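# Open the glasses case, leaving it open and upright

## Task

Open the glasses case so it ends up resting open on the table top, not upside down, and it stays that way once the robot lets go.

## Robot and tools

Robot: two arms, left_arm (on the +y side) carrying a left five-finger hand and right_arm (on the -y side) carrying a right hand. Arm names do not match image sides. Calibrated bases in the scene frame: left_arm at (+0.034, +0.270, +0.036) m, right_arm at (-0.007, -0.307, +0.013) m, each turned only slightly about z. A camera stand sits behind the arms. A loose object may occasionally get a small external shove.

Frame: all positions, orientations and offsets use the scene frame. Its origin is at table height, halfway between the nominal bases; +z is up, +x points out over the table. Each arm rotates about its own Hand target position. The hand point is fixed to the palm: +z runs along the straight fingers, +y points out of the palm, and +x runs across the palm away from the thumb on the right hand (toward the thumb on the left hand). Straight fingertips sit about 0.06 to 0.07 m past the point along +z and 0.06 m behind it along -y. A wrist bracket on the little-finger side can strike things. Reported hand positions can be a few cm off, and a resting hand often hangs 1 to 3 cm (sometimes 5 cm) below the commanded pose without touching anything.

Row layout (used by execute_actions and move): one flat list of 28 numbers covering both arms, each in [-1, 1]. Order: left dx, dy, dz, rx, ry, rz; left little, ring, middle, index, thumb_bend, thumb_turn; left force_limit, speed; then the same 14 for the right arm. The six pose numbers are an offset, not a pose: a displacement from that arm's Hand target as it stood when the action or move began, along scene axes, where 1.0 equals 0.6 m of travel or 180 degrees of turn; rx, ry, rz form a single rotation vector. All six zero means hold the current Hand target. Repeating an offset moves the arm further. Orientation is clipped to within 40 degrees of the measured one each step.

Hand numbers are absolute targets, not offsets. Fingers and thumb_bend: +1 straight, -1 curled. thumb_turn: +1 beside the palm, -1 swung in front of it, opposite the fingers. force_limit maps -1 to about 0 N and +1 to 10 N at the fingertip (15 N for the two thumb motors). speed rises from nearly zero at -1 to full at +0.48 and above; use -0.94 or less for a soft grip. With the thumb in front, the hand grips objects roughly 0.035 to 0.065 m thick, or handles down to 0.025 m. There is no "unchanged" value: to keep a hand as it is, resend its last eight numbers actually sent (or, before any, its hand_measured plus hand_force_limit and hand_speed). A motor only starts when its target changes by at least 0.002. To squeeze more, raise force_limit and send a target more closed than hand_measured; to loosen, send one more open.

execute_actions(actions, cameras): actions is a list of actions; each action is up to 15 rows, one per 1/30 s step, and a short action repeats its final row. Rows within one action all count from the same starting Hand target. Images come back only for an empty list or when cameras names them ("all", a list of names, or []).

move(target, speed, blend, blocking, cameras): target is one 28-number row or a list of up to 15 rows, every row an offset from the Hand targets at the move's start (not chained). speed is top path speed in m/s, 0.002 to 4.3, default 0.25 (turns up to twice that in rad/s), one value or one per target. blend in m rounds corners between listed targets; 0 stops at each. The whole move is capped at 10 s of paths. It does not avoid obstacles or the other arm. Avoid paths that pass close to an arm's own base. blocking=false returns after about 0.5 s while the move continues. The result adds a "move:" line: done, off_target, moving, held or fault, plus limits (paced = pose clipped, held = steps withheld).

wait(seconds 0 to 10, cameras): lets time pass with commands held. stop(cameras): brakes a running move. zoom_image(camera, region [x0, y0, x1, y1] pixels, at most 504 by 504): enlarges part of the newest image from cam_high (896x504), cam_left_wrist or cam_right_wrist (672x504). show_instructions(): lists reference pages. finished_scene(scene=1): ends the scene for good.

Results give each arm's end_effector_position (m) and end_effector_quat_wxyz, Hand target, joint positions, velocities (may be marked within noise), joint torques (include gravity; numbers 3 and 4 wrap at ±28 N m), and per hand hand_measured, hand_stopped_by (moving, target, force, stalled, fault), hand_load_n (near 0 if a grip is lost), hand_force_limit, hand_speed. MOTOR HOT or OVER-TEMPERATURE FAULT lines warn of heating from holding loads, stretched arms or pushing at unreachable poses.

Avoid: dropping the case or releasing it while it moves, letting anything leave the table, fast impacts or hard pressing on the table or fixed things, overloading fingers, letting the two hands touch or squeeze each other, and arms stopping. To end a push against something, command back past the current hand point. The case must remain open and upright after the hands withdraw.

Each tool is called after "Emit:" by a JSON object that holds its "name" and its "arguments", one argument or row to a line.

Reference images:

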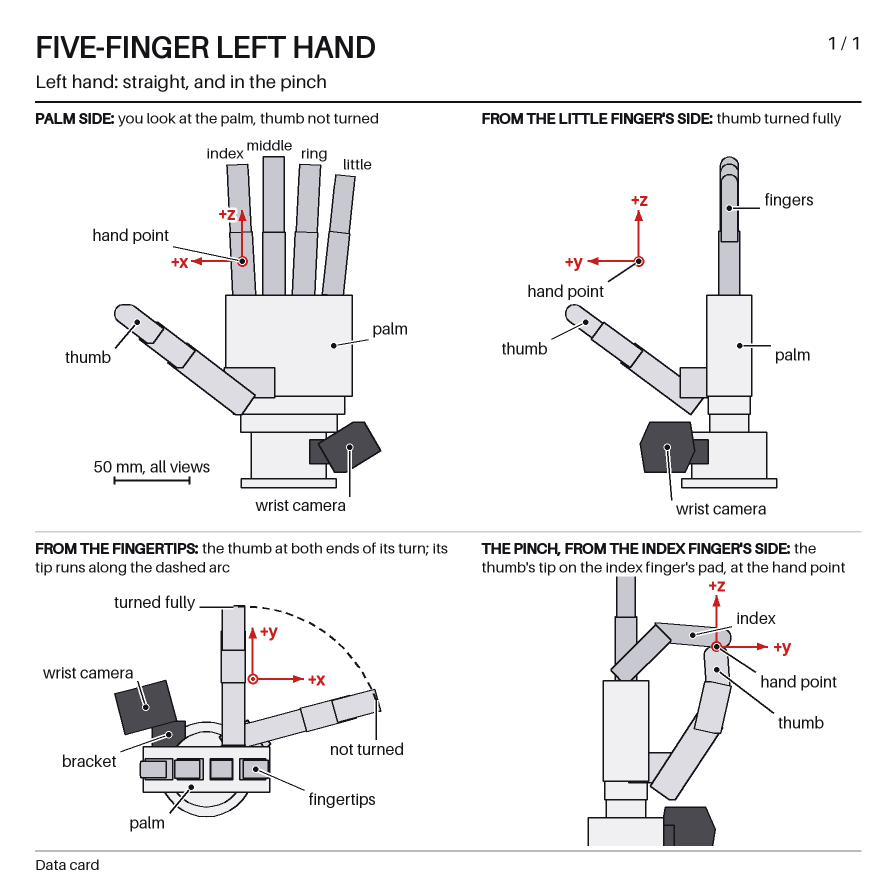

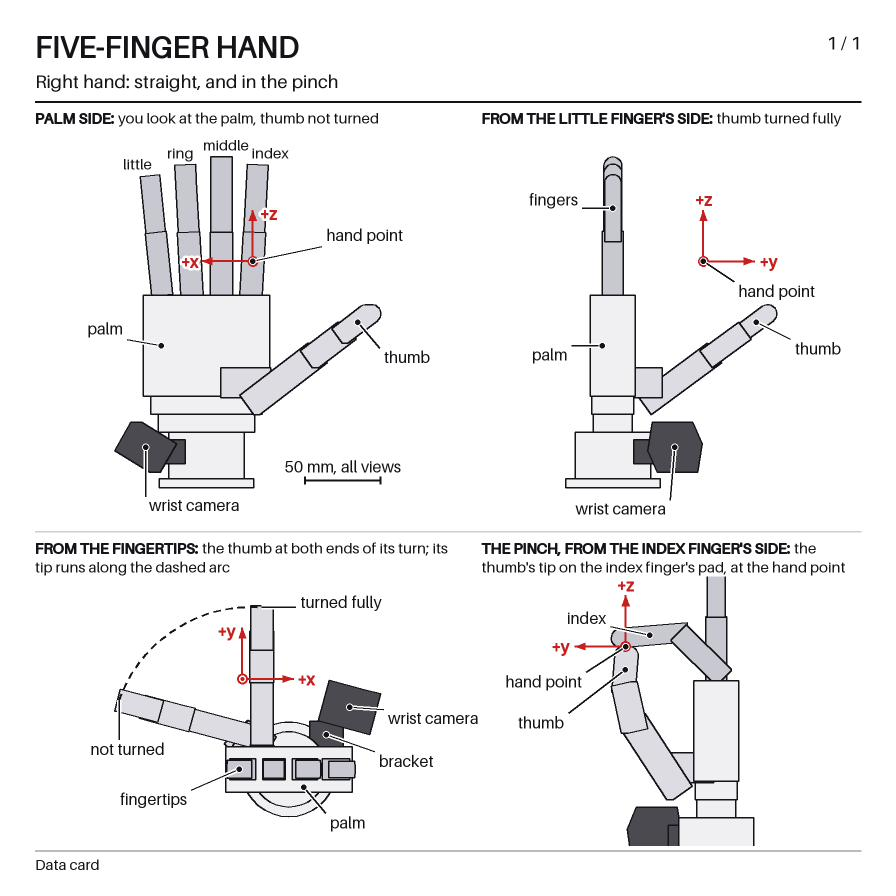

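## Session

Emit:
{"name": "execute_actions", "arguments": {
  "actions": []
}}

Scene clock: 0.00 s.
left_arm: end_effector_position=(+0.7406, -0.0810, +0.3665) hand_measured=(+1.000, +1.000, +1.000, +1.000, +1.000, +1.000) hand_load_n=(+0.0, +0.0, +0.0, +0.0, +0.5, +0.0) hand_stopped_by=(target, target, target, target, target, target) hand_force_limit=0.00 hand_speed=-0.80 end_effector_quat_wxyz=(+0.610, +0.135, +0.780, +0.034) | right_arm: end_effector_position=(+0.2448, -0.5119, +0.1489) hand_measured=(+1.000, +1.000, +1.000, +1.000, +1.000, +1.000) hand_load_n=(+0.0, +0.0, +0.0, +0.0, +0.0, +0.0) hand_stopped_by=(target, target, target, target, target, target) hand_force_limit=0.00 hand_speed=-0.80 end_effector_quat_wxyz=(+0.342, +0.345, +0.862, -0.144)
Joint positions: left_arm=[-0.672 1.877 1.736 -0.153 -0.517 1.648] | right_arm=[-0.921 0.605 0.363 -0.576 -0.118 1.426]
Joint velocities: within noise
Joint torques (N m): no reading
Heat: left arm: hottest waist 29 °C; right arm: hottest waist 31 °C.
Hand target: left_arm +0.7429, -0.0828, +0.3916; +0.626, +0.126, +0.769, +0.026 | right_arm +0.2491, -0.5179, +0.1644; +0.354, +0.342, +0.857, -0.152

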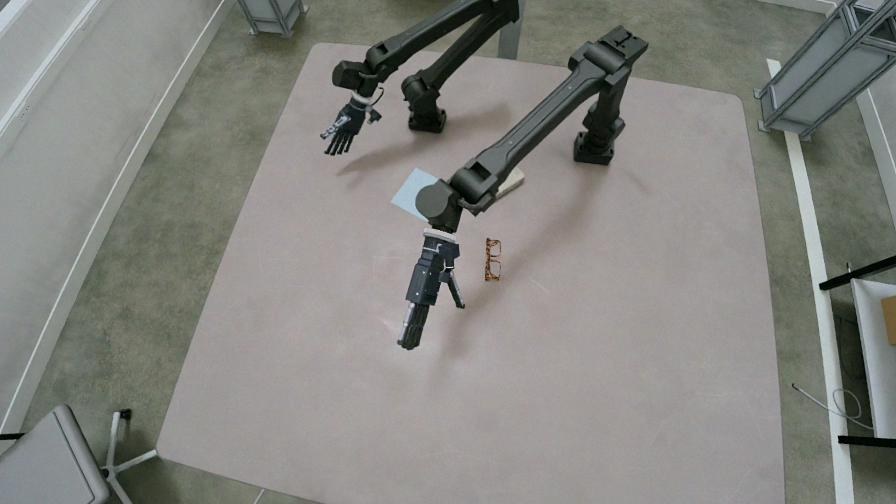

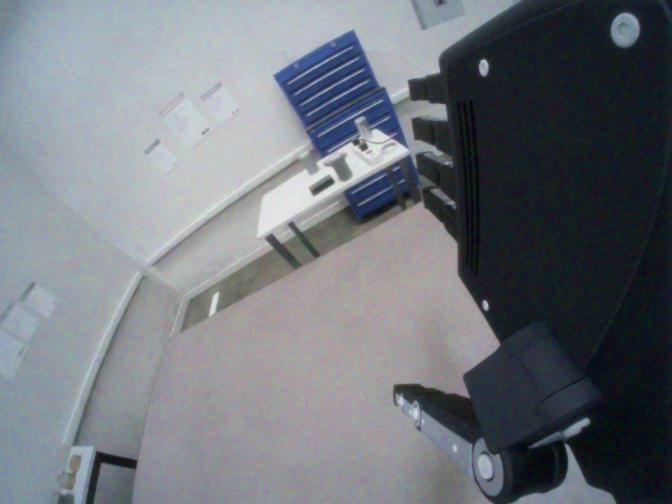

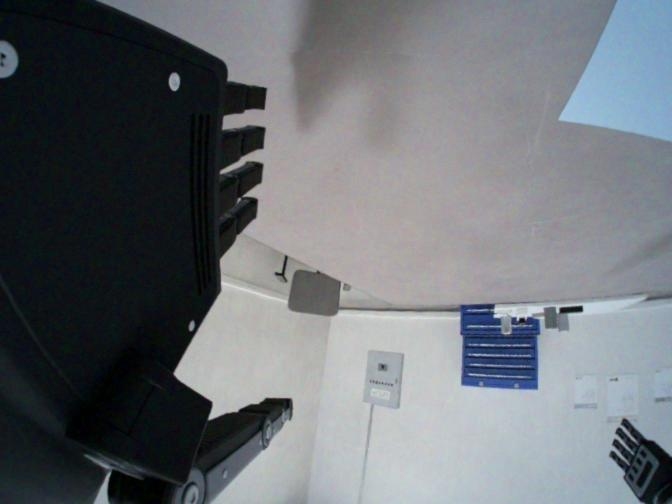

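Emit:
{"name": "zoom_image", "arguments": {
  "camera": "cam_high",
  "region": [370, 130, 590, 300]
}}

Scaled by 2.291 from the camera's 896x504 image, which has a finer 1280x720 frame.

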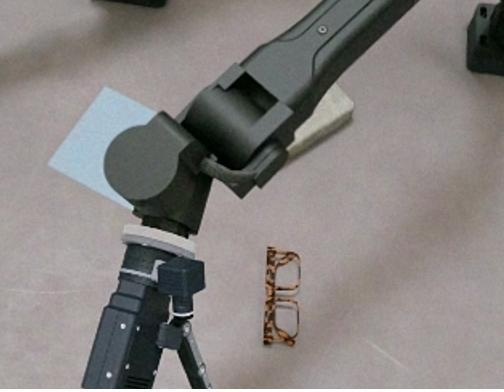

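Emit:
{"name": "move", "arguments": {
  "target": [0.05, 0.8, 0, 0, 0, 0.22, 1,1,1,1,1,1,0,-0.8, 0,0,0,0,0,0, 1,1,1,1,1,1,0,-0.8],
  "speed": 0.4,
  "cameras": ["all"]
}}

Scene clock: 10.37 s.
left_arm: end_effector_position=(+0.7590, +0.4033, +0.3586) hand_measured=(+1.000, +1.000, +1.000, +1.000, +1.000, +1.000) hand_load_n=(+0.0, +0.0, +0.0, +0.0, +0.0, +0.0) hand_stopped_by=(target, target, target, target, target, target) hand_force_limit=0.00 hand_speed=-0.80 end_effector_quat_wxyz=(+0.555, -0.133, +0.783, +0.247) | right_arm: end_effector_position=(+0.2448, -0.5119, +0.1489) hand_measured=(+1.000, +1.000, +1.000, +1.000, +1.000, +1.000) hand_load_n=(+0.0, +0.0, +0.0, +0.0, +0.0, +0.0) hand_stopped_by=(target, target, target, target, target, target) hand_force_limit=0.00 hand_speed=-0.80 end_effector_quat_wxyz=(+0.342, +0.345, +0.862, -0.144)
Joint positions: left_arm=[-0.057 1.773 1.571 -0.121 -0.598 1.635] | right_arm=[-0.921 0.605 0.363 -0.576 -0.118 1.426]
Joint torques (N m): left_arm=[-0.38 -14.56 14.98 1.74 -0.09 -0.07] | right_arm=[1.61 -0.15 11.74 1.16 -0.15 0.09]
Heat: left arm: hottest waist 29 °C; right arm: hottest waist 31 °C.
Hand target: left_arm +0.7728, +0.3974, +0.3916; +0.580, -0.143, +0.766, +0.236 | right_arm +0.2491, -0.5179, +0.1644; +0.354, +0.342, +0.857, -0.152
Off the commanded pose: left_arm 0.036 m, 4 deg | right_arm 0.017 m, 2 deg.
move: off_target (left_arm, right_arm)

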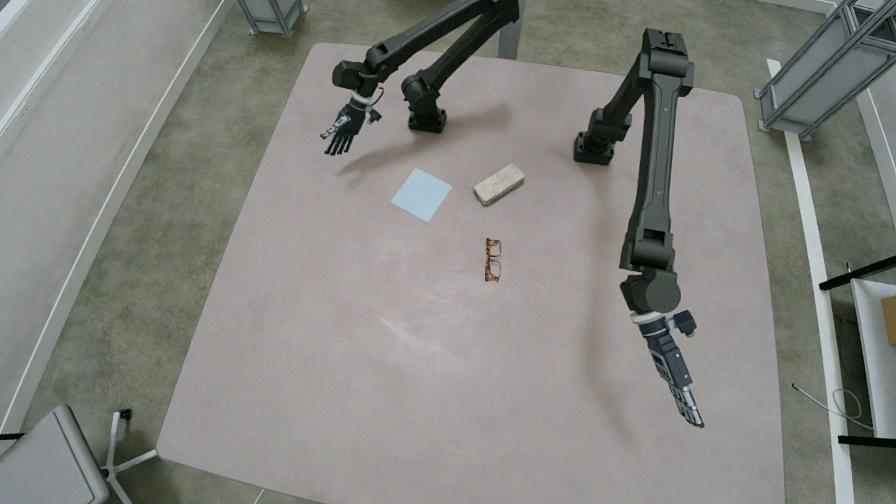

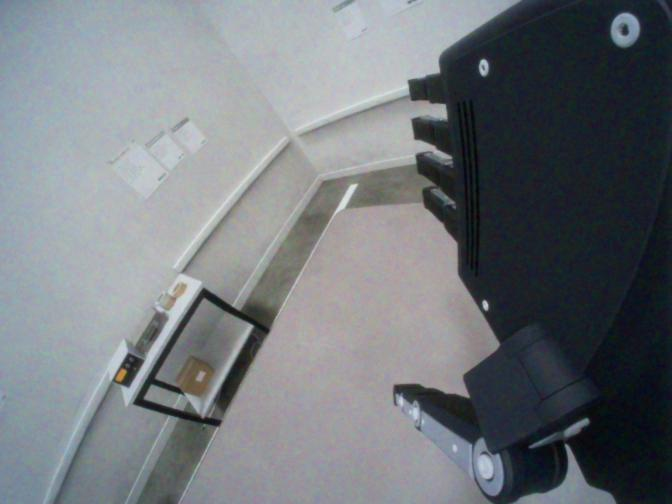

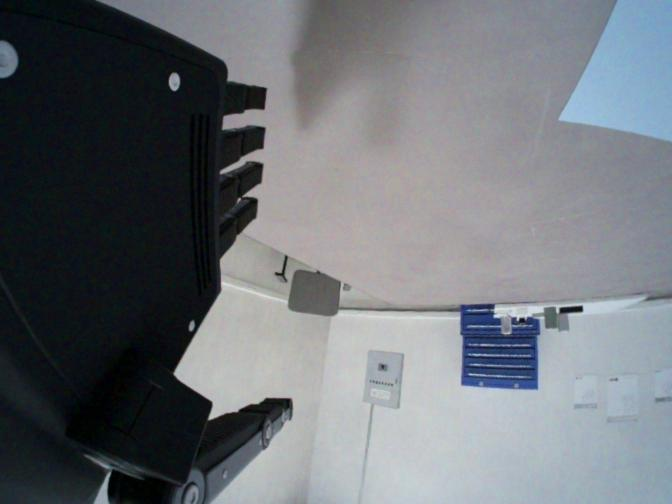

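Emit:
{"name": "zoom_image", "arguments": {
  "camera": "cam_high",
  "region": [440, 140, 560, 230]
}}

Emit:
{"name": "zoom_image", "arguments": {
  "camera": "cam_high",
  "region": [380, 90, 640, 300]
}}

Scaled by 4.200 from the camera's 896x504 image, which has a finer 1280x720 frame.

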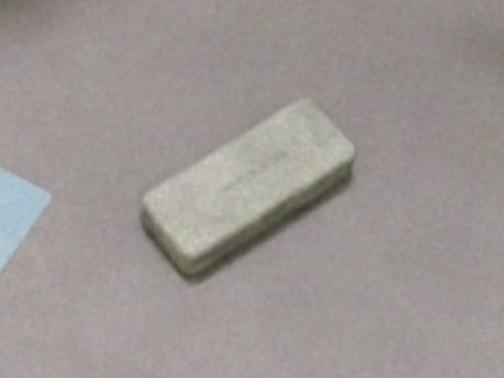

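Scaled by 1.938 from the camera's 896x504 image, which has a finer 1280x720 frame.

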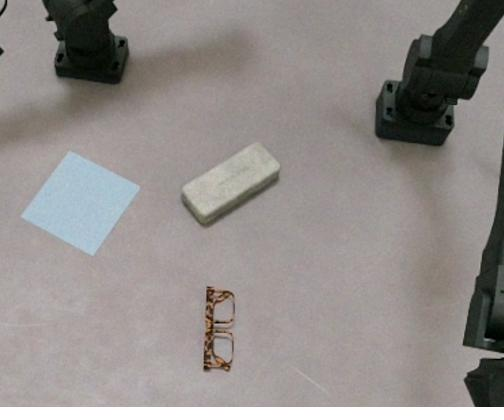

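Emit:
{"name": "move", "arguments": {
  "target": [-0.4, -0.45, -0.07, 0.0015, 0.226, -0.154, 1,1,1,1,1,1,0,-0.8, 0,0,0,0,0,0, 1,1,1,1,1,1,0,-0.8],
  "speed": 0.5
}}

Emit:
{"name": "move", "arguments": {
  "target": [-0.471, -0.412, -0.12, 0.0015, 0.226, -0.154, 1,1,1,1,1,1,0,-0.8, 0,0,0,0,0,0, 1,1,1,1,1,1,0,-0.8],
  "speed": 0.35,
  "cameras": ["all"]
}}

Scene clock: 81.10 s.
left_arm: end_effector_position=(+0.5311, +0.1306, +0.3338) hand_measured=(+1.000, +1.000, +1.000, +1.000, +1.000, +1.000) hand_load_n=(+0.0, +0.0, +0.0, +0.0, +0.0, +0.0) hand_stopped_by=(target, target, target, target, target, target) hand_force_limit=0.00 hand_speed=-0.80 end_effector_quat_wxyz=(+0.307, +0.141, +0.931, +0.137) | right_arm: end_effector_position=(+0.2448, -0.5119, +0.1489) hand_measured=(+1.000, +1.000, +1.000, +1.000, +1.000, +1.000) hand_load_n=(+0.0, +0.0, +0.0, +0.0, +0.0, -0.5) hand_stopped_by=(target, target, target, target, target, target) hand_force_limit=0.00 hand_speed=-0.80 end_effector_quat_wxyz=(+0.342, +0.345, +0.862, -0.144)
Joint positions: left_arm=[-0.566 1.441 1.424 -1.042 -0.479 1.454] | right_arm=[-0.921 0.605 0.363 -0.576 -0.118 1.426]
Joint torques (N m): left_arm=[-0.03 -10.81 11.63 0.7 -0.26 -0.09] | right_arm=[1.49 -0.32 11.77 1.11 -0.16 0.1]
Heat: left arm: hottest elbow 35 °C; right arm: hottest waist 31 °C.
Hand target: left_arm +0.5328, +0.1273, +0.3496; +0.320, +0.133, +0.929, +0.129 | right_arm +0.2491, -0.5179, +0.1644; +0.354, +0.342, +0.857, -0.152
Off the commanded pose: left_arm 0.016 m, 2 deg | right_arm 0.017 m, 2 deg.
move: off_target (left_arm, right_arm)

Scene clock: 83.17 s.
left_arm: end_effector_position=(+0.2454, -0.1071, +0.2609) hand_measured=(+1.000, +1.000, +1.000, +1.000, +1.000, +1.000) hand_load_n=(+0.0, +0.0, +0.0, +0.0, -0.5, +0.0) hand_stopped_by=(target, target, target, target, target, target) hand_force_limit=0.00 hand_speed=-0.80 end_effector_quat_wxyz=(-0.013, +0.390, +0.921, +0.013) | right_arm: end_effector_position=(+0.2448, -0.5119, +0.1489) hand_measured=(+1.000, +1.000, +1.000, +1.000, +1.000, +1.000) hand_load_n=(+0.5, +0.0, +0.0, +0.0, +0.0, +0.0) hand_stopped_by=(target, target, target, target, target, target) hand_force_limit=0.00 hand_speed=-0.80 end_effector_quat_wxyz=(+0.342, +0.345, +0.862, -0.144)
Joint positions: left_arm=[-1.185 1.619 1.581 -1.57 -0.001 1.208] | right_arm=[-0.921 0.605 0.363 -0.576 -0.118 1.426]
Joint torques (N m): left_arm=[0.21 -11.28 13.05 -0.38 0.07 -0.12] | right_arm=[1.49 -0.15 11.77 1.17 -0.15 0.08]
Heat: left arm: hottest elbow 35 °C; right arm: hottest waist 31 °C.
Hand target: left_arm +0.2502, -0.1199, +0.2775; +0.001, +0.384, +0.923, -0.001 | right_arm +0.2491, -0.5179, +0.1644; +0.354, +0.342, +0.857, -0.152
Off the commanded pose: left_arm 0.022 m, 2 deg | right_arm 0.017 m, 2 deg.
move: off_target (left_arm, right_arm)

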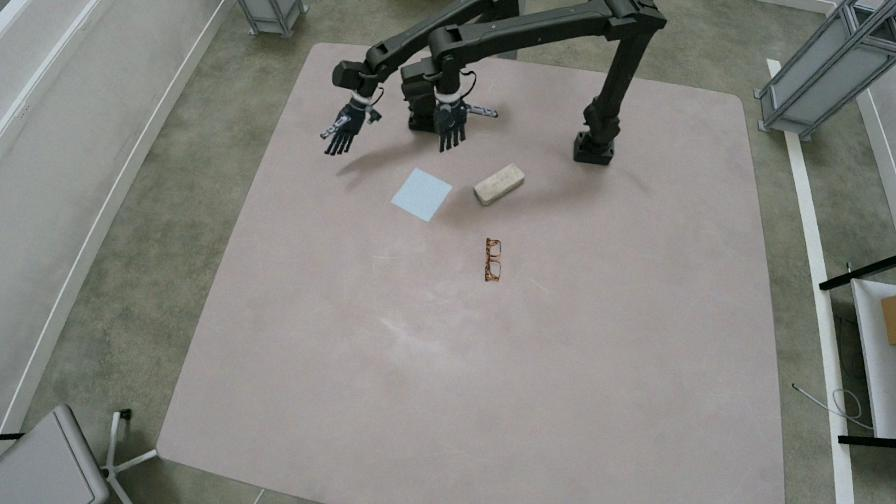

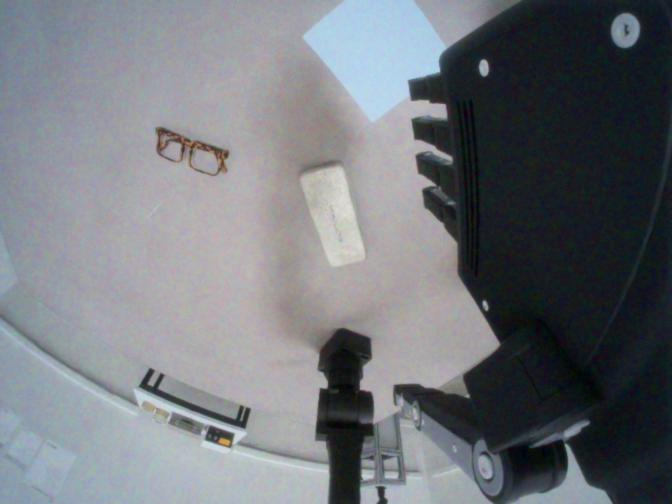

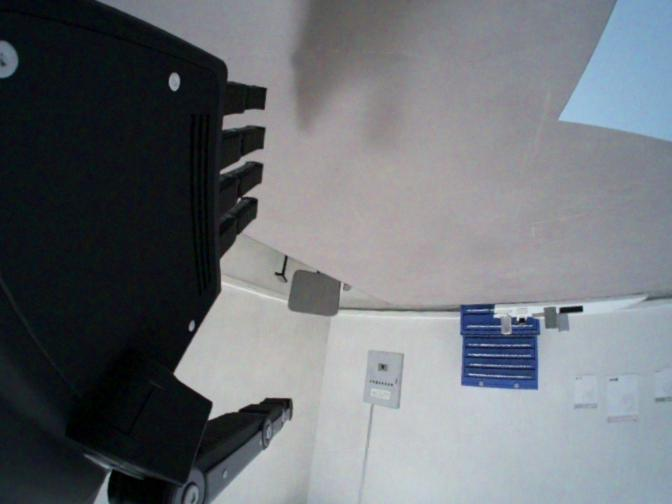

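Emit:
{"name": "zoom_image", "arguments": {
  "camera": "cam_left_wrist",
  "region": [270, 140, 400, 290]
}}

Scaled by 3.360 from the camera's 672x504 image, which has a finer 960x720 frame.

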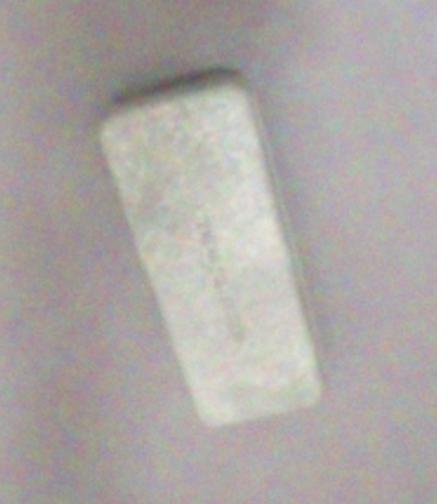

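Emit:
{"name": "move", "arguments": {
  "target": [0.15, 0.275, -0.12, 0, 0, 0.644, 1,1,1,1,1,1,0,-0.8, 0,0,0,0,0,0, 1,1,1,1,1,1,0,-0.8],
  "speed": 0.6,
  "cameras": ["all"]
}}

Scene clock: 121.77 s.
left_arm: end_effector_position=(+0.3383, +0.0453, +0.2011) hand_measured=(+1.000, +1.000, +1.000, +1.000, +1.000, +1.000) hand_load_n=(+0.0, +0.0, -0.5, +0.0, +0.0, +0.0) hand_stopped_by=(target, target, target, target, target, target) hand_force_limit=0.00 hand_speed=-0.80 end_effector_quat_wxyz=(-0.005, -0.573, +0.820, +0.012) | right_arm: end_effector_position=(+0.2448, -0.5119, +0.1489) hand_measured=(+1.000, +1.000, +1.000, +1.000, +1.000, +1.000) hand_load_n=(+0.0, +0.0, +0.0, +0.0, +0.0, +0.0) hand_stopped_by=(target, target, target, target, target, target) hand_force_limit=0.00 hand_speed=-0.80 end_effector_quat_wxyz=(+0.342, +0.345, +0.862, -0.144)
Joint positions: left_arm=[-0.546 1.501 1.287 -1.382 0 -0.175] | right_arm=[-0.921 0.605 0.363 -0.576 -0.118 1.426]
Joint torques (N m): left_arm=[0.44 -11.34 7.83 0.58 -0.04 -0.08] | right_arm=[1.61 0.09 11.75 1.21 -0.15 0.08]
Heat: left arm: hottest elbow 37 °C; right arm: hottest elbow 32 °C.
Hand target: left_arm +0.3402, +0.0451, +0.2056; +0.001, -0.579, +0.815, +0.000 | right_arm +0.2491, -0.5179, +0.1644; +0.354, +0.342, +0.857, -0.152
Off the commanded pose: left_arm 0.005 m, 2 deg | right_arm 0.017 m, 2 deg.
move: off_target (right_arm)

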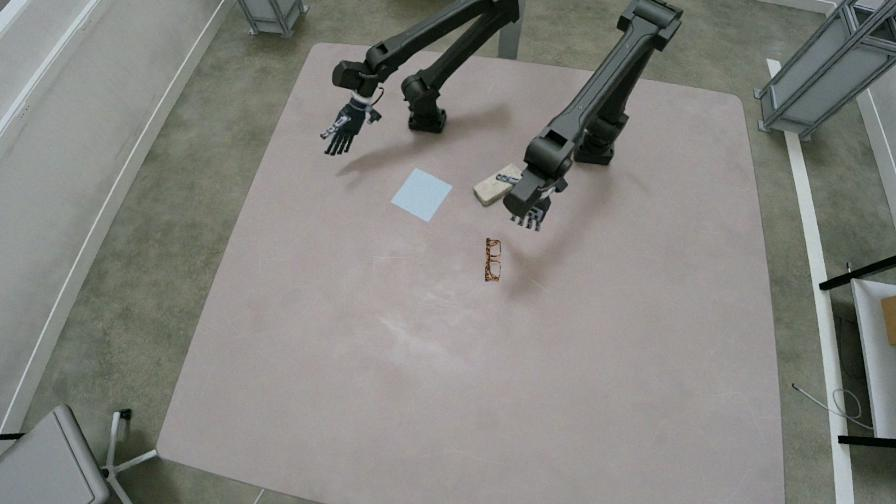

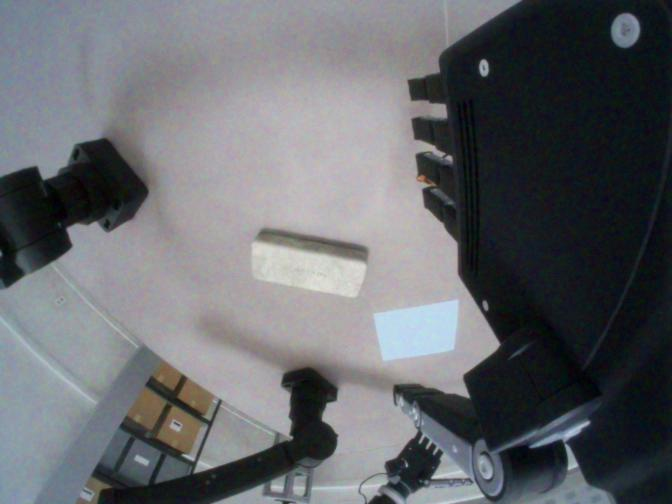

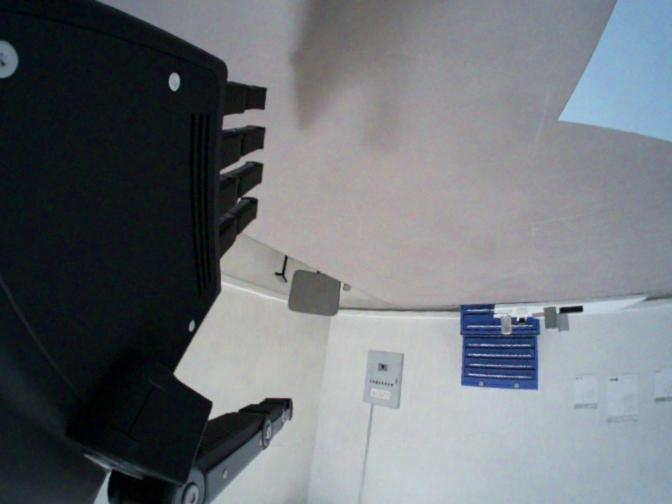

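Emit:
{"name": "zoom_image", "arguments": {
  "camera": "cam_left_wrist",
  "region": [240, 215, 380, 310]
}}

Scaled by 3.600 from the camera's 672x504 image, which has a finer 960x720 frame.

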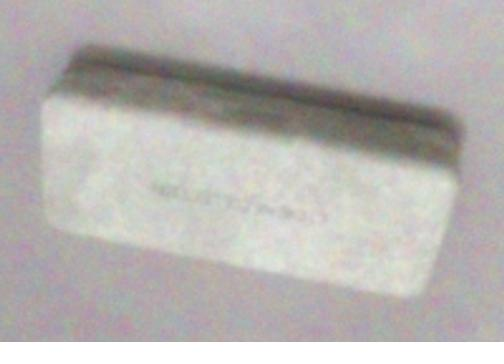

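Emit:
{"name": "move", "arguments": {
  "target": [0.133, 0.475, 0.158, 0, 0, 0, 1,1,1,1,1,1,0,-0.8, -0.04,0.718,0.077,0.041,0.2655,0.380, 1,1,1,1,1,1,0,-0.8],
  "speed": 0.5,
  "cameras": ["all"]
}}

Scene clock: 140.13 s.
left_arm: end_effector_position=(+0.4067, +0.3259, +0.2851) hand_measured=(+1.000, +1.000, +1.000, +1.000, +1.000, +1.000) hand_load_n=(+0.0, -0.5, +0.0, +0.0, +0.0, +0.0) hand_stopped_by=(target, target, target, target, target, target) hand_force_limit=0.00 hand_speed=-0.80 end_effector_quat_wxyz=(-0.015, -0.582, +0.813, +0.010) | right_arm: end_effector_position=(+0.2159, -0.0964, +0.1939) hand_measured=(+1.000, +1.000, +1.000, +1.000, +1.000, +1.000) hand_load_n=(+0.0, +0.0, +0.0, +0.0, +0.0, +0.0) hand_stopped_by=(target, target, target, target, target, target) hand_force_limit=0.00 hand_speed=-0.80 end_effector_quat_wxyz=(-0.014, -0.250, +0.968, -0.005)
Joint positions: left_arm=[0.128 1.524 1.53 -1.612 -0.004 0.476] | right_arm=[0.599 1.058 0.943 -1.486 0.001 1.633]
Joint torques (N m): left_arm=[0.5 -9.88 13.08 -0.31 0.08 0.11] | right_arm=[2.14 -3.9 12.55 -0.49 -0.17 0.17]
Heat: left arm: hottest elbow 36 °C; right arm: hottest elbow 32 °C.
Hand target: left_arm +0.4201, +0.3301, +0.3004; +0.001, -0.579, +0.815, +0.000 | right_arm +0.2252, -0.0872, +0.2106; -0.001, -0.250, +0.968, +0.000
Off the commanded pose: left_arm 0.021 m, 2 deg | right_arm 0.021 m, 2 deg.
move: off_target (left_arm, right_arm)

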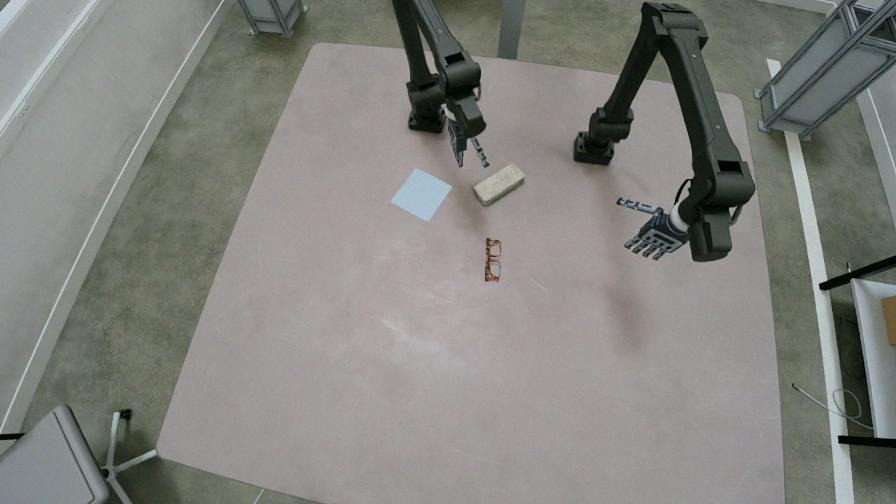

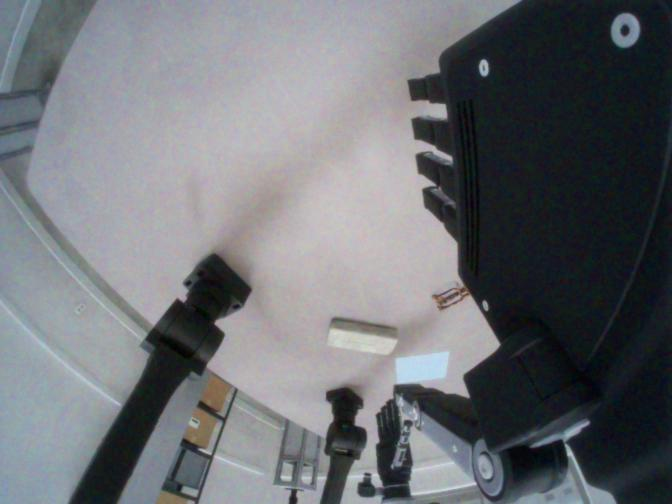

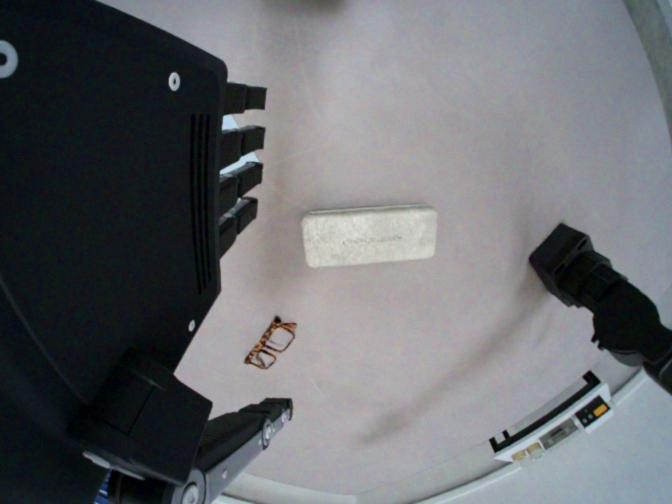

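Emit:
{"name": "zoom_image", "arguments": {
  "camera": "cam_right_wrist",
  "region": [290, 190, 450, 290]
}}

Emit:
{"name": "zoom_image", "arguments": {
  "camera": "cam_left_wrist",
  "region": [315, 305, 415, 365]
}}

Scaled by 3.150 from the camera's 672x504 image, which has a finer 960x720 frame.

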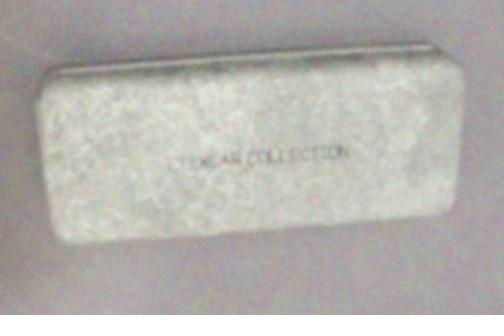

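Scaled by 5.040 from the camera's 672x504 image, which has a finer 960x720 frame.

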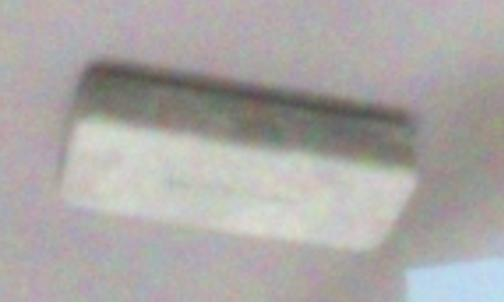

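Emit:
{"name": "move", "arguments": {
  "target": [
    [0,0,0,0,0,0, 1,1,1,1,1,1,0,-0.8, 0.042,-0.555,0.066,0,0,0, 1,1,1,1,1,1,0,-0.8],
    [-0.25,-0.613,-0.217,0,0,0.357, 1,1,1,1,1,1,0,-0.8, 0.042,-0.555,0.066,0,0,0, 1,1,1,1,1,1,0,-0.8]
  ],
  "speed": 0.5,
  "blend": 0.1,
  "cameras": ["all"]
}}

Scene clock: 181.93 s.
left_arm: end_effector_position=(+0.2678, -0.0317, +0.1701) hand_measured=(+1.000, +1.000, +1.000, +1.000, +1.000, +1.000) hand_load_n=(+0.0, +0.0, +0.0, +0.0, +0.0, +0.0) hand_stopped_by=(target, target, target, target, target, target) hand_force_limit=0.00 hand_speed=-0.80 end_effector_quat_wxyz=(-0.001, +0.923, -0.384, -0.005) | right_arm: end_effector_position=(+0.2419, -0.4117, +0.2361) hand_measured=(+1.000, +1.000, +1.000, +1.000, +1.000, +1.000) hand_load_n=(+0.0, +0.0, +0.0, +0.0, +0.0, +0.0) hand_stopped_by=(target, target, target, target, target, target) hand_force_limit=0.00 hand_speed=-0.80 end_effector_quat_wxyz=(-0.011, -0.250, +0.968, +0.009)
Joint positions: left_arm=[-0.768 1.298 1.002 -1.285 0.001 -1.531] | right_arm=[-0.567 1.153 1.116 -1.562 0.004 0.467]
Joint torques (N m): left_arm=[-0.56 -6.65 8.75 0.49 -0.03 -0.08] | right_arm=[0.97 -5.3 12.55 -0.54 -0.18 -0.03]
Heat: left arm: hottest elbow 38 °C; right arm: hottest elbow 34 °C.
Hand target: left_arm +0.2699, -0.0377, +0.1703; -0.001, +0.924, -0.382, -0.001 | right_arm +0.2504, -0.4201, +0.2502; +0.000, -0.250, +0.968, +0.000
Off the commanded pose: left_arm 0.006 m, 0 deg | right_arm 0.018 m, 2 deg.
move: off_target (right_arm)

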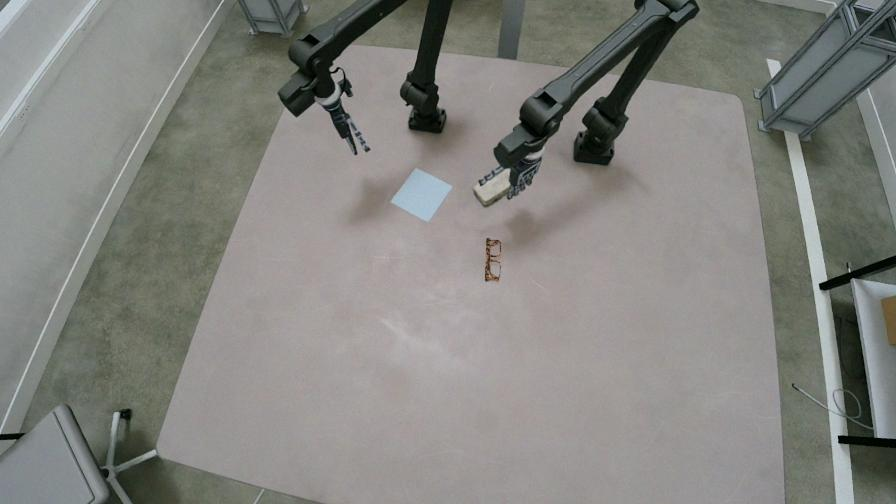

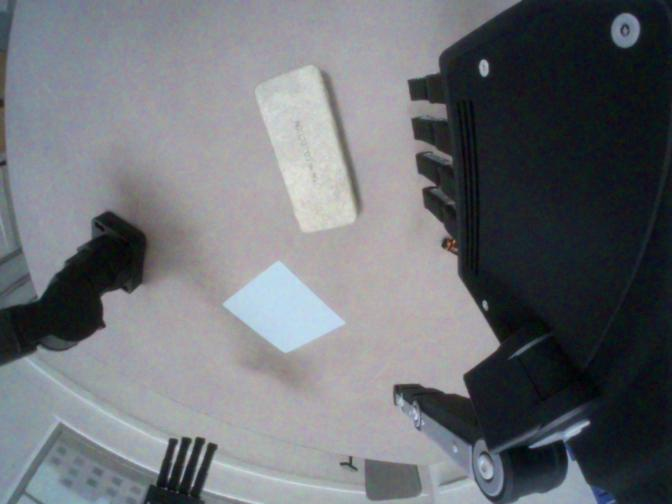

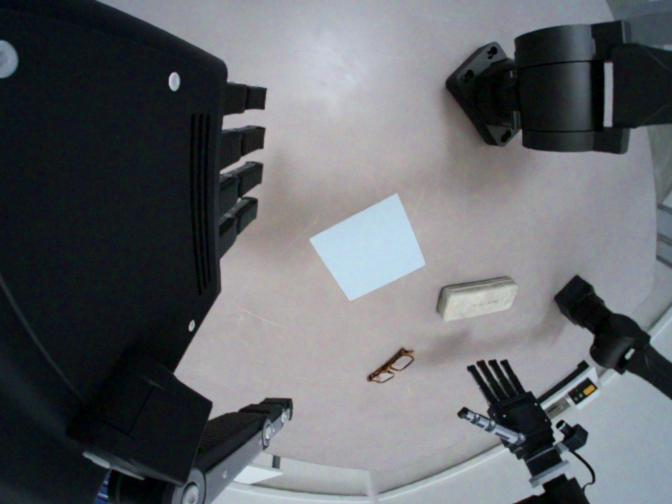

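Emit:
{"name": "move", "arguments": {
  "target": [-0.02,0.02,-0.13,0,0,0, 1,1,1,1,1,1,0,-0.8, 0,0,0,0,0,0, 1,1,1,1,1,1,0,-0.8],
  "speed": 0.2,
  "cameras": ["cam_left_wrist","cam_right_wrist","cam_high"]
}}

Emit:
{"name": "zoom_image", "arguments": {
  "camera": "cam_right_wrist",
  "region": [400, 250, 570, 420]
}}

Emit:
{"name": "zoom_image", "arguments": {
  "camera": "cam_left_wrist",
  "region": [230, 30, 480, 260]
}}

Scene clock: 197.40 s.
left_arm: end_effector_position=(+0.2578, -0.0223, +0.0944) hand_measured=(+1.000, +1.000, +1.000, +1.000, +1.000, +1.000) hand_load_n=(+0.0, +0.0, +0.0, +0.0, +0.0, +0.0) hand_stopped_by=(target, target, target, target, target, target) hand_force_limit=0.00 hand_speed=-0.80 end_effector_quat_wxyz=(-0.001, +0.923, -0.384, -0.004) | right_arm: end_effector_position=(+0.2419, -0.4117, +0.2361) hand_measured=(+1.000, +1.000, +1.000, +1.000, +1.000, +1.000) hand_load_n=(+0.0, +0.0, +0.0, +0.0, +0.0, +0.0) hand_stopped_by=(target, target, target, target, target, target) hand_force_limit=0.00 hand_speed=-0.80 end_effector_quat_wxyz=(-0.011, -0.250, +0.968, +0.009)
Joint positions: left_arm=[-0.768 1.347 0.831 -1.063 0 -1.531] | right_arm=[-0.567 1.153 1.116 -1.562 0.004 0.467]
Joint torques (N m): left_arm=[-0.5 -6.83 7.2 0.68 0 -0.08] | right_arm=[1.03 -5.77 12.62 -0.46 -0.21 -0.01]
Heat: left arm: hottest elbow 37 °C; right arm: hottest elbow 34 °C.
Hand target: left_arm +0.2580, -0.0258, +0.0923; -0.001, +0.924, -0.383, -0.001 | right_arm +0.2504, -0.4201, +0.2502; +0.000, -0.250, +0.968, +0.000
Off the commanded pose: left_arm 0.004 m, 0 deg | right_arm 0.018 m, 2 deg.
move: off_target (right_arm)

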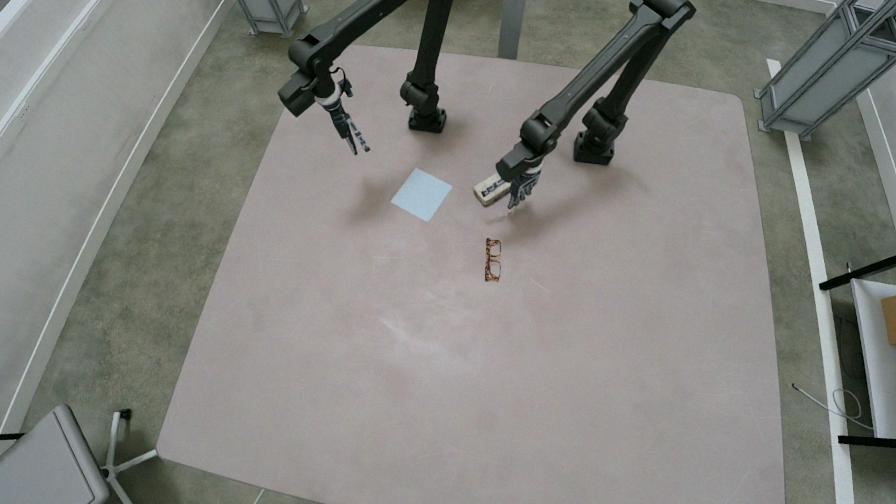

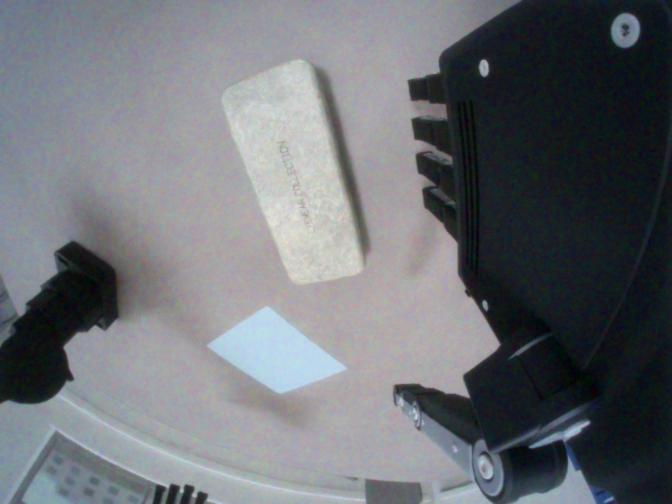

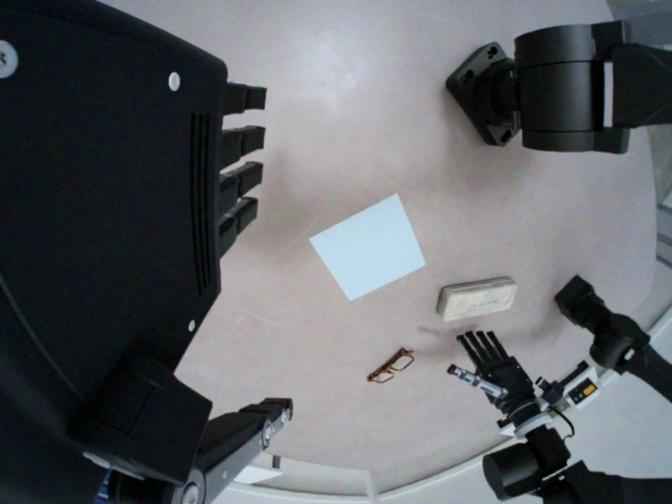

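Scaled by 2.965 from the camera's 672x504 image, which has a finer 960x720 frame.

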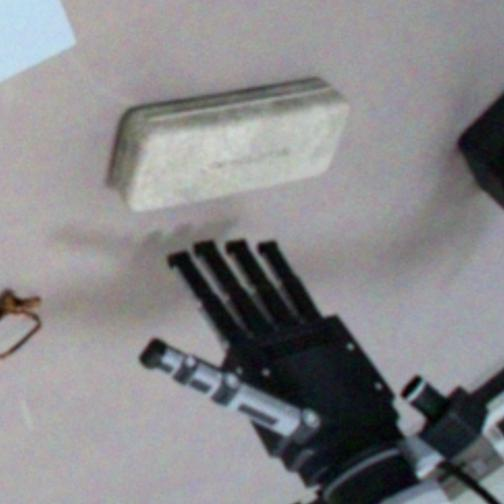

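Scaled by 2.016 from the camera's 672x504 image, which has a finer 960x720 frame.

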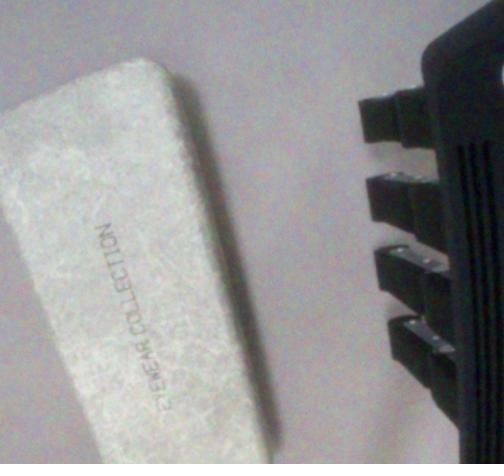

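Emit:
{"name": "move", "arguments": {
  "target": [-0.03,-0.03,0,0,0,0, 1,1,1,1,1,1,0,-0.8, 0,0,0,0,0,0, 1,1,1,1,1,1,0,-0.8],
  "speed": 0.1,
  "cameras": ["cam_left_wrist","cam_right_wrist"]
}}

Emit:
{"name": "zoom_image", "arguments": {
  "camera": "cam_right_wrist",
  "region": [400, 250, 570, 420]
}}

Emit:
{"name": "zoom_image", "arguments": {
  "camera": "cam_left_wrist",
  "region": [230, 30, 480, 260]
}}

Scene clock: 207.80 s.
left_arm: end_effector_position=(+0.2401, -0.0399, +0.0944) hand_measured=(+1.000, +1.000, +1.000, +1.000, +1.000, +1.000) hand_load_n=(+0.0, +0.0, +0.0, +0.0, +0.0, +0.0) hand_stopped_by=(target, target, target, target, target, target) hand_force_limit=0.00 hand_speed=-0.80 end_effector_quat_wxyz=(-0.002, +0.923, -0.384, -0.003) | right_arm: end_effector_position=(+0.2419, -0.4117, +0.2361) hand_measured=(+1.000, +1.000, +1.000, +1.000, +1.000, +1.000) hand_load_n=(+0.0, +0.0, +0.0, +0.0, +0.0, +0.0) hand_stopped_by=(target, target, target, target, target, target) hand_force_limit=0.00 hand_speed=-0.80 end_effector_quat_wxyz=(-0.011, -0.250, +0.968, +0.009)
Joint positions: left_arm=[-0.843 1.347 0.831 -1.063 -0.001 -1.605] | right_arm=[-0.567 1.153 1.116 -1.562 0.004 0.467]
Joint torques (N m): left_arm=[-0.44 -6.83 7.24 0.66 0.03 -0.06] | right_arm=[0.91 -5.66 12.59 -0.49 -0.21 -0.02]
Heat: left arm: hottest elbow 35 °C; right arm: hottest elbow 35 °C.
Hand target: left_arm +0.2400, -0.0437, +0.0923; -0.001, +0.924, -0.382, -0.001 | right_arm +0.2504, -0.4201, +0.2502; +0.000, -0.250, +0.968, +0.000
Off the commanded pose: left_arm 0.004 m, 0 deg | right_arm 0.018 m, 2 deg.
move: off_target (right_arm)
Images, in order (width x height): cam_left_wrist 672x504, cam_right_wrist 672x504.

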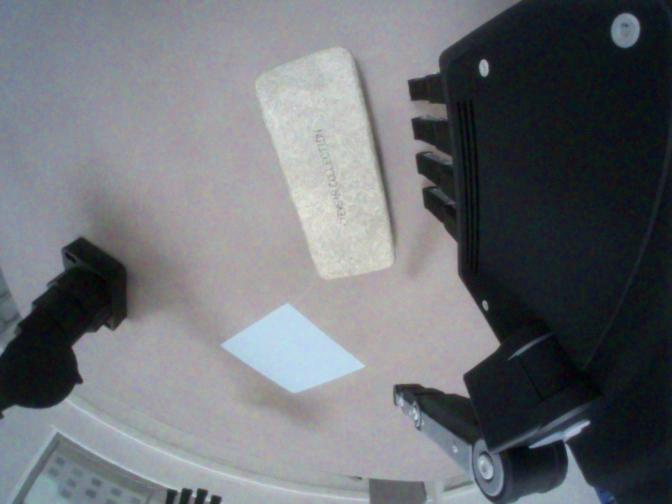

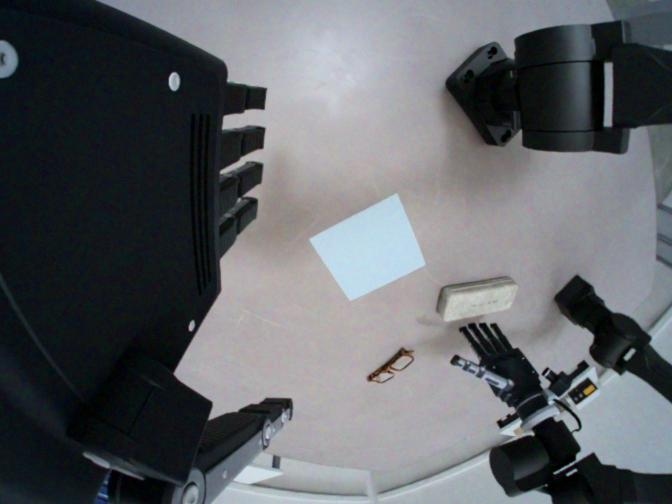

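Scaled by 2.965 from the camera's 672x504 image, which has a finer 960x720 frame.

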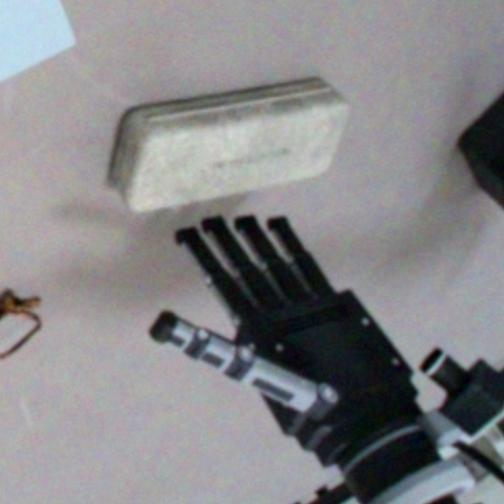

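Scaled by 2.016 from the camera's 672x504 image, which has a finer 960x720 frame.

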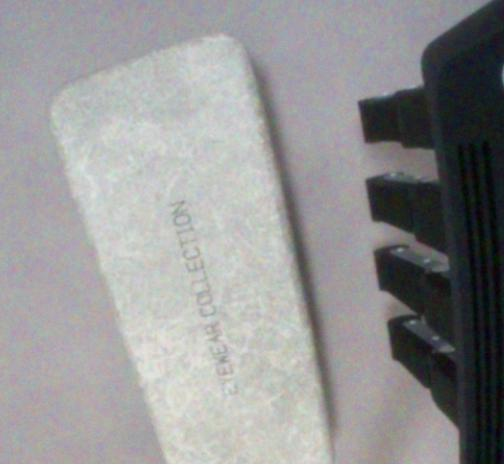

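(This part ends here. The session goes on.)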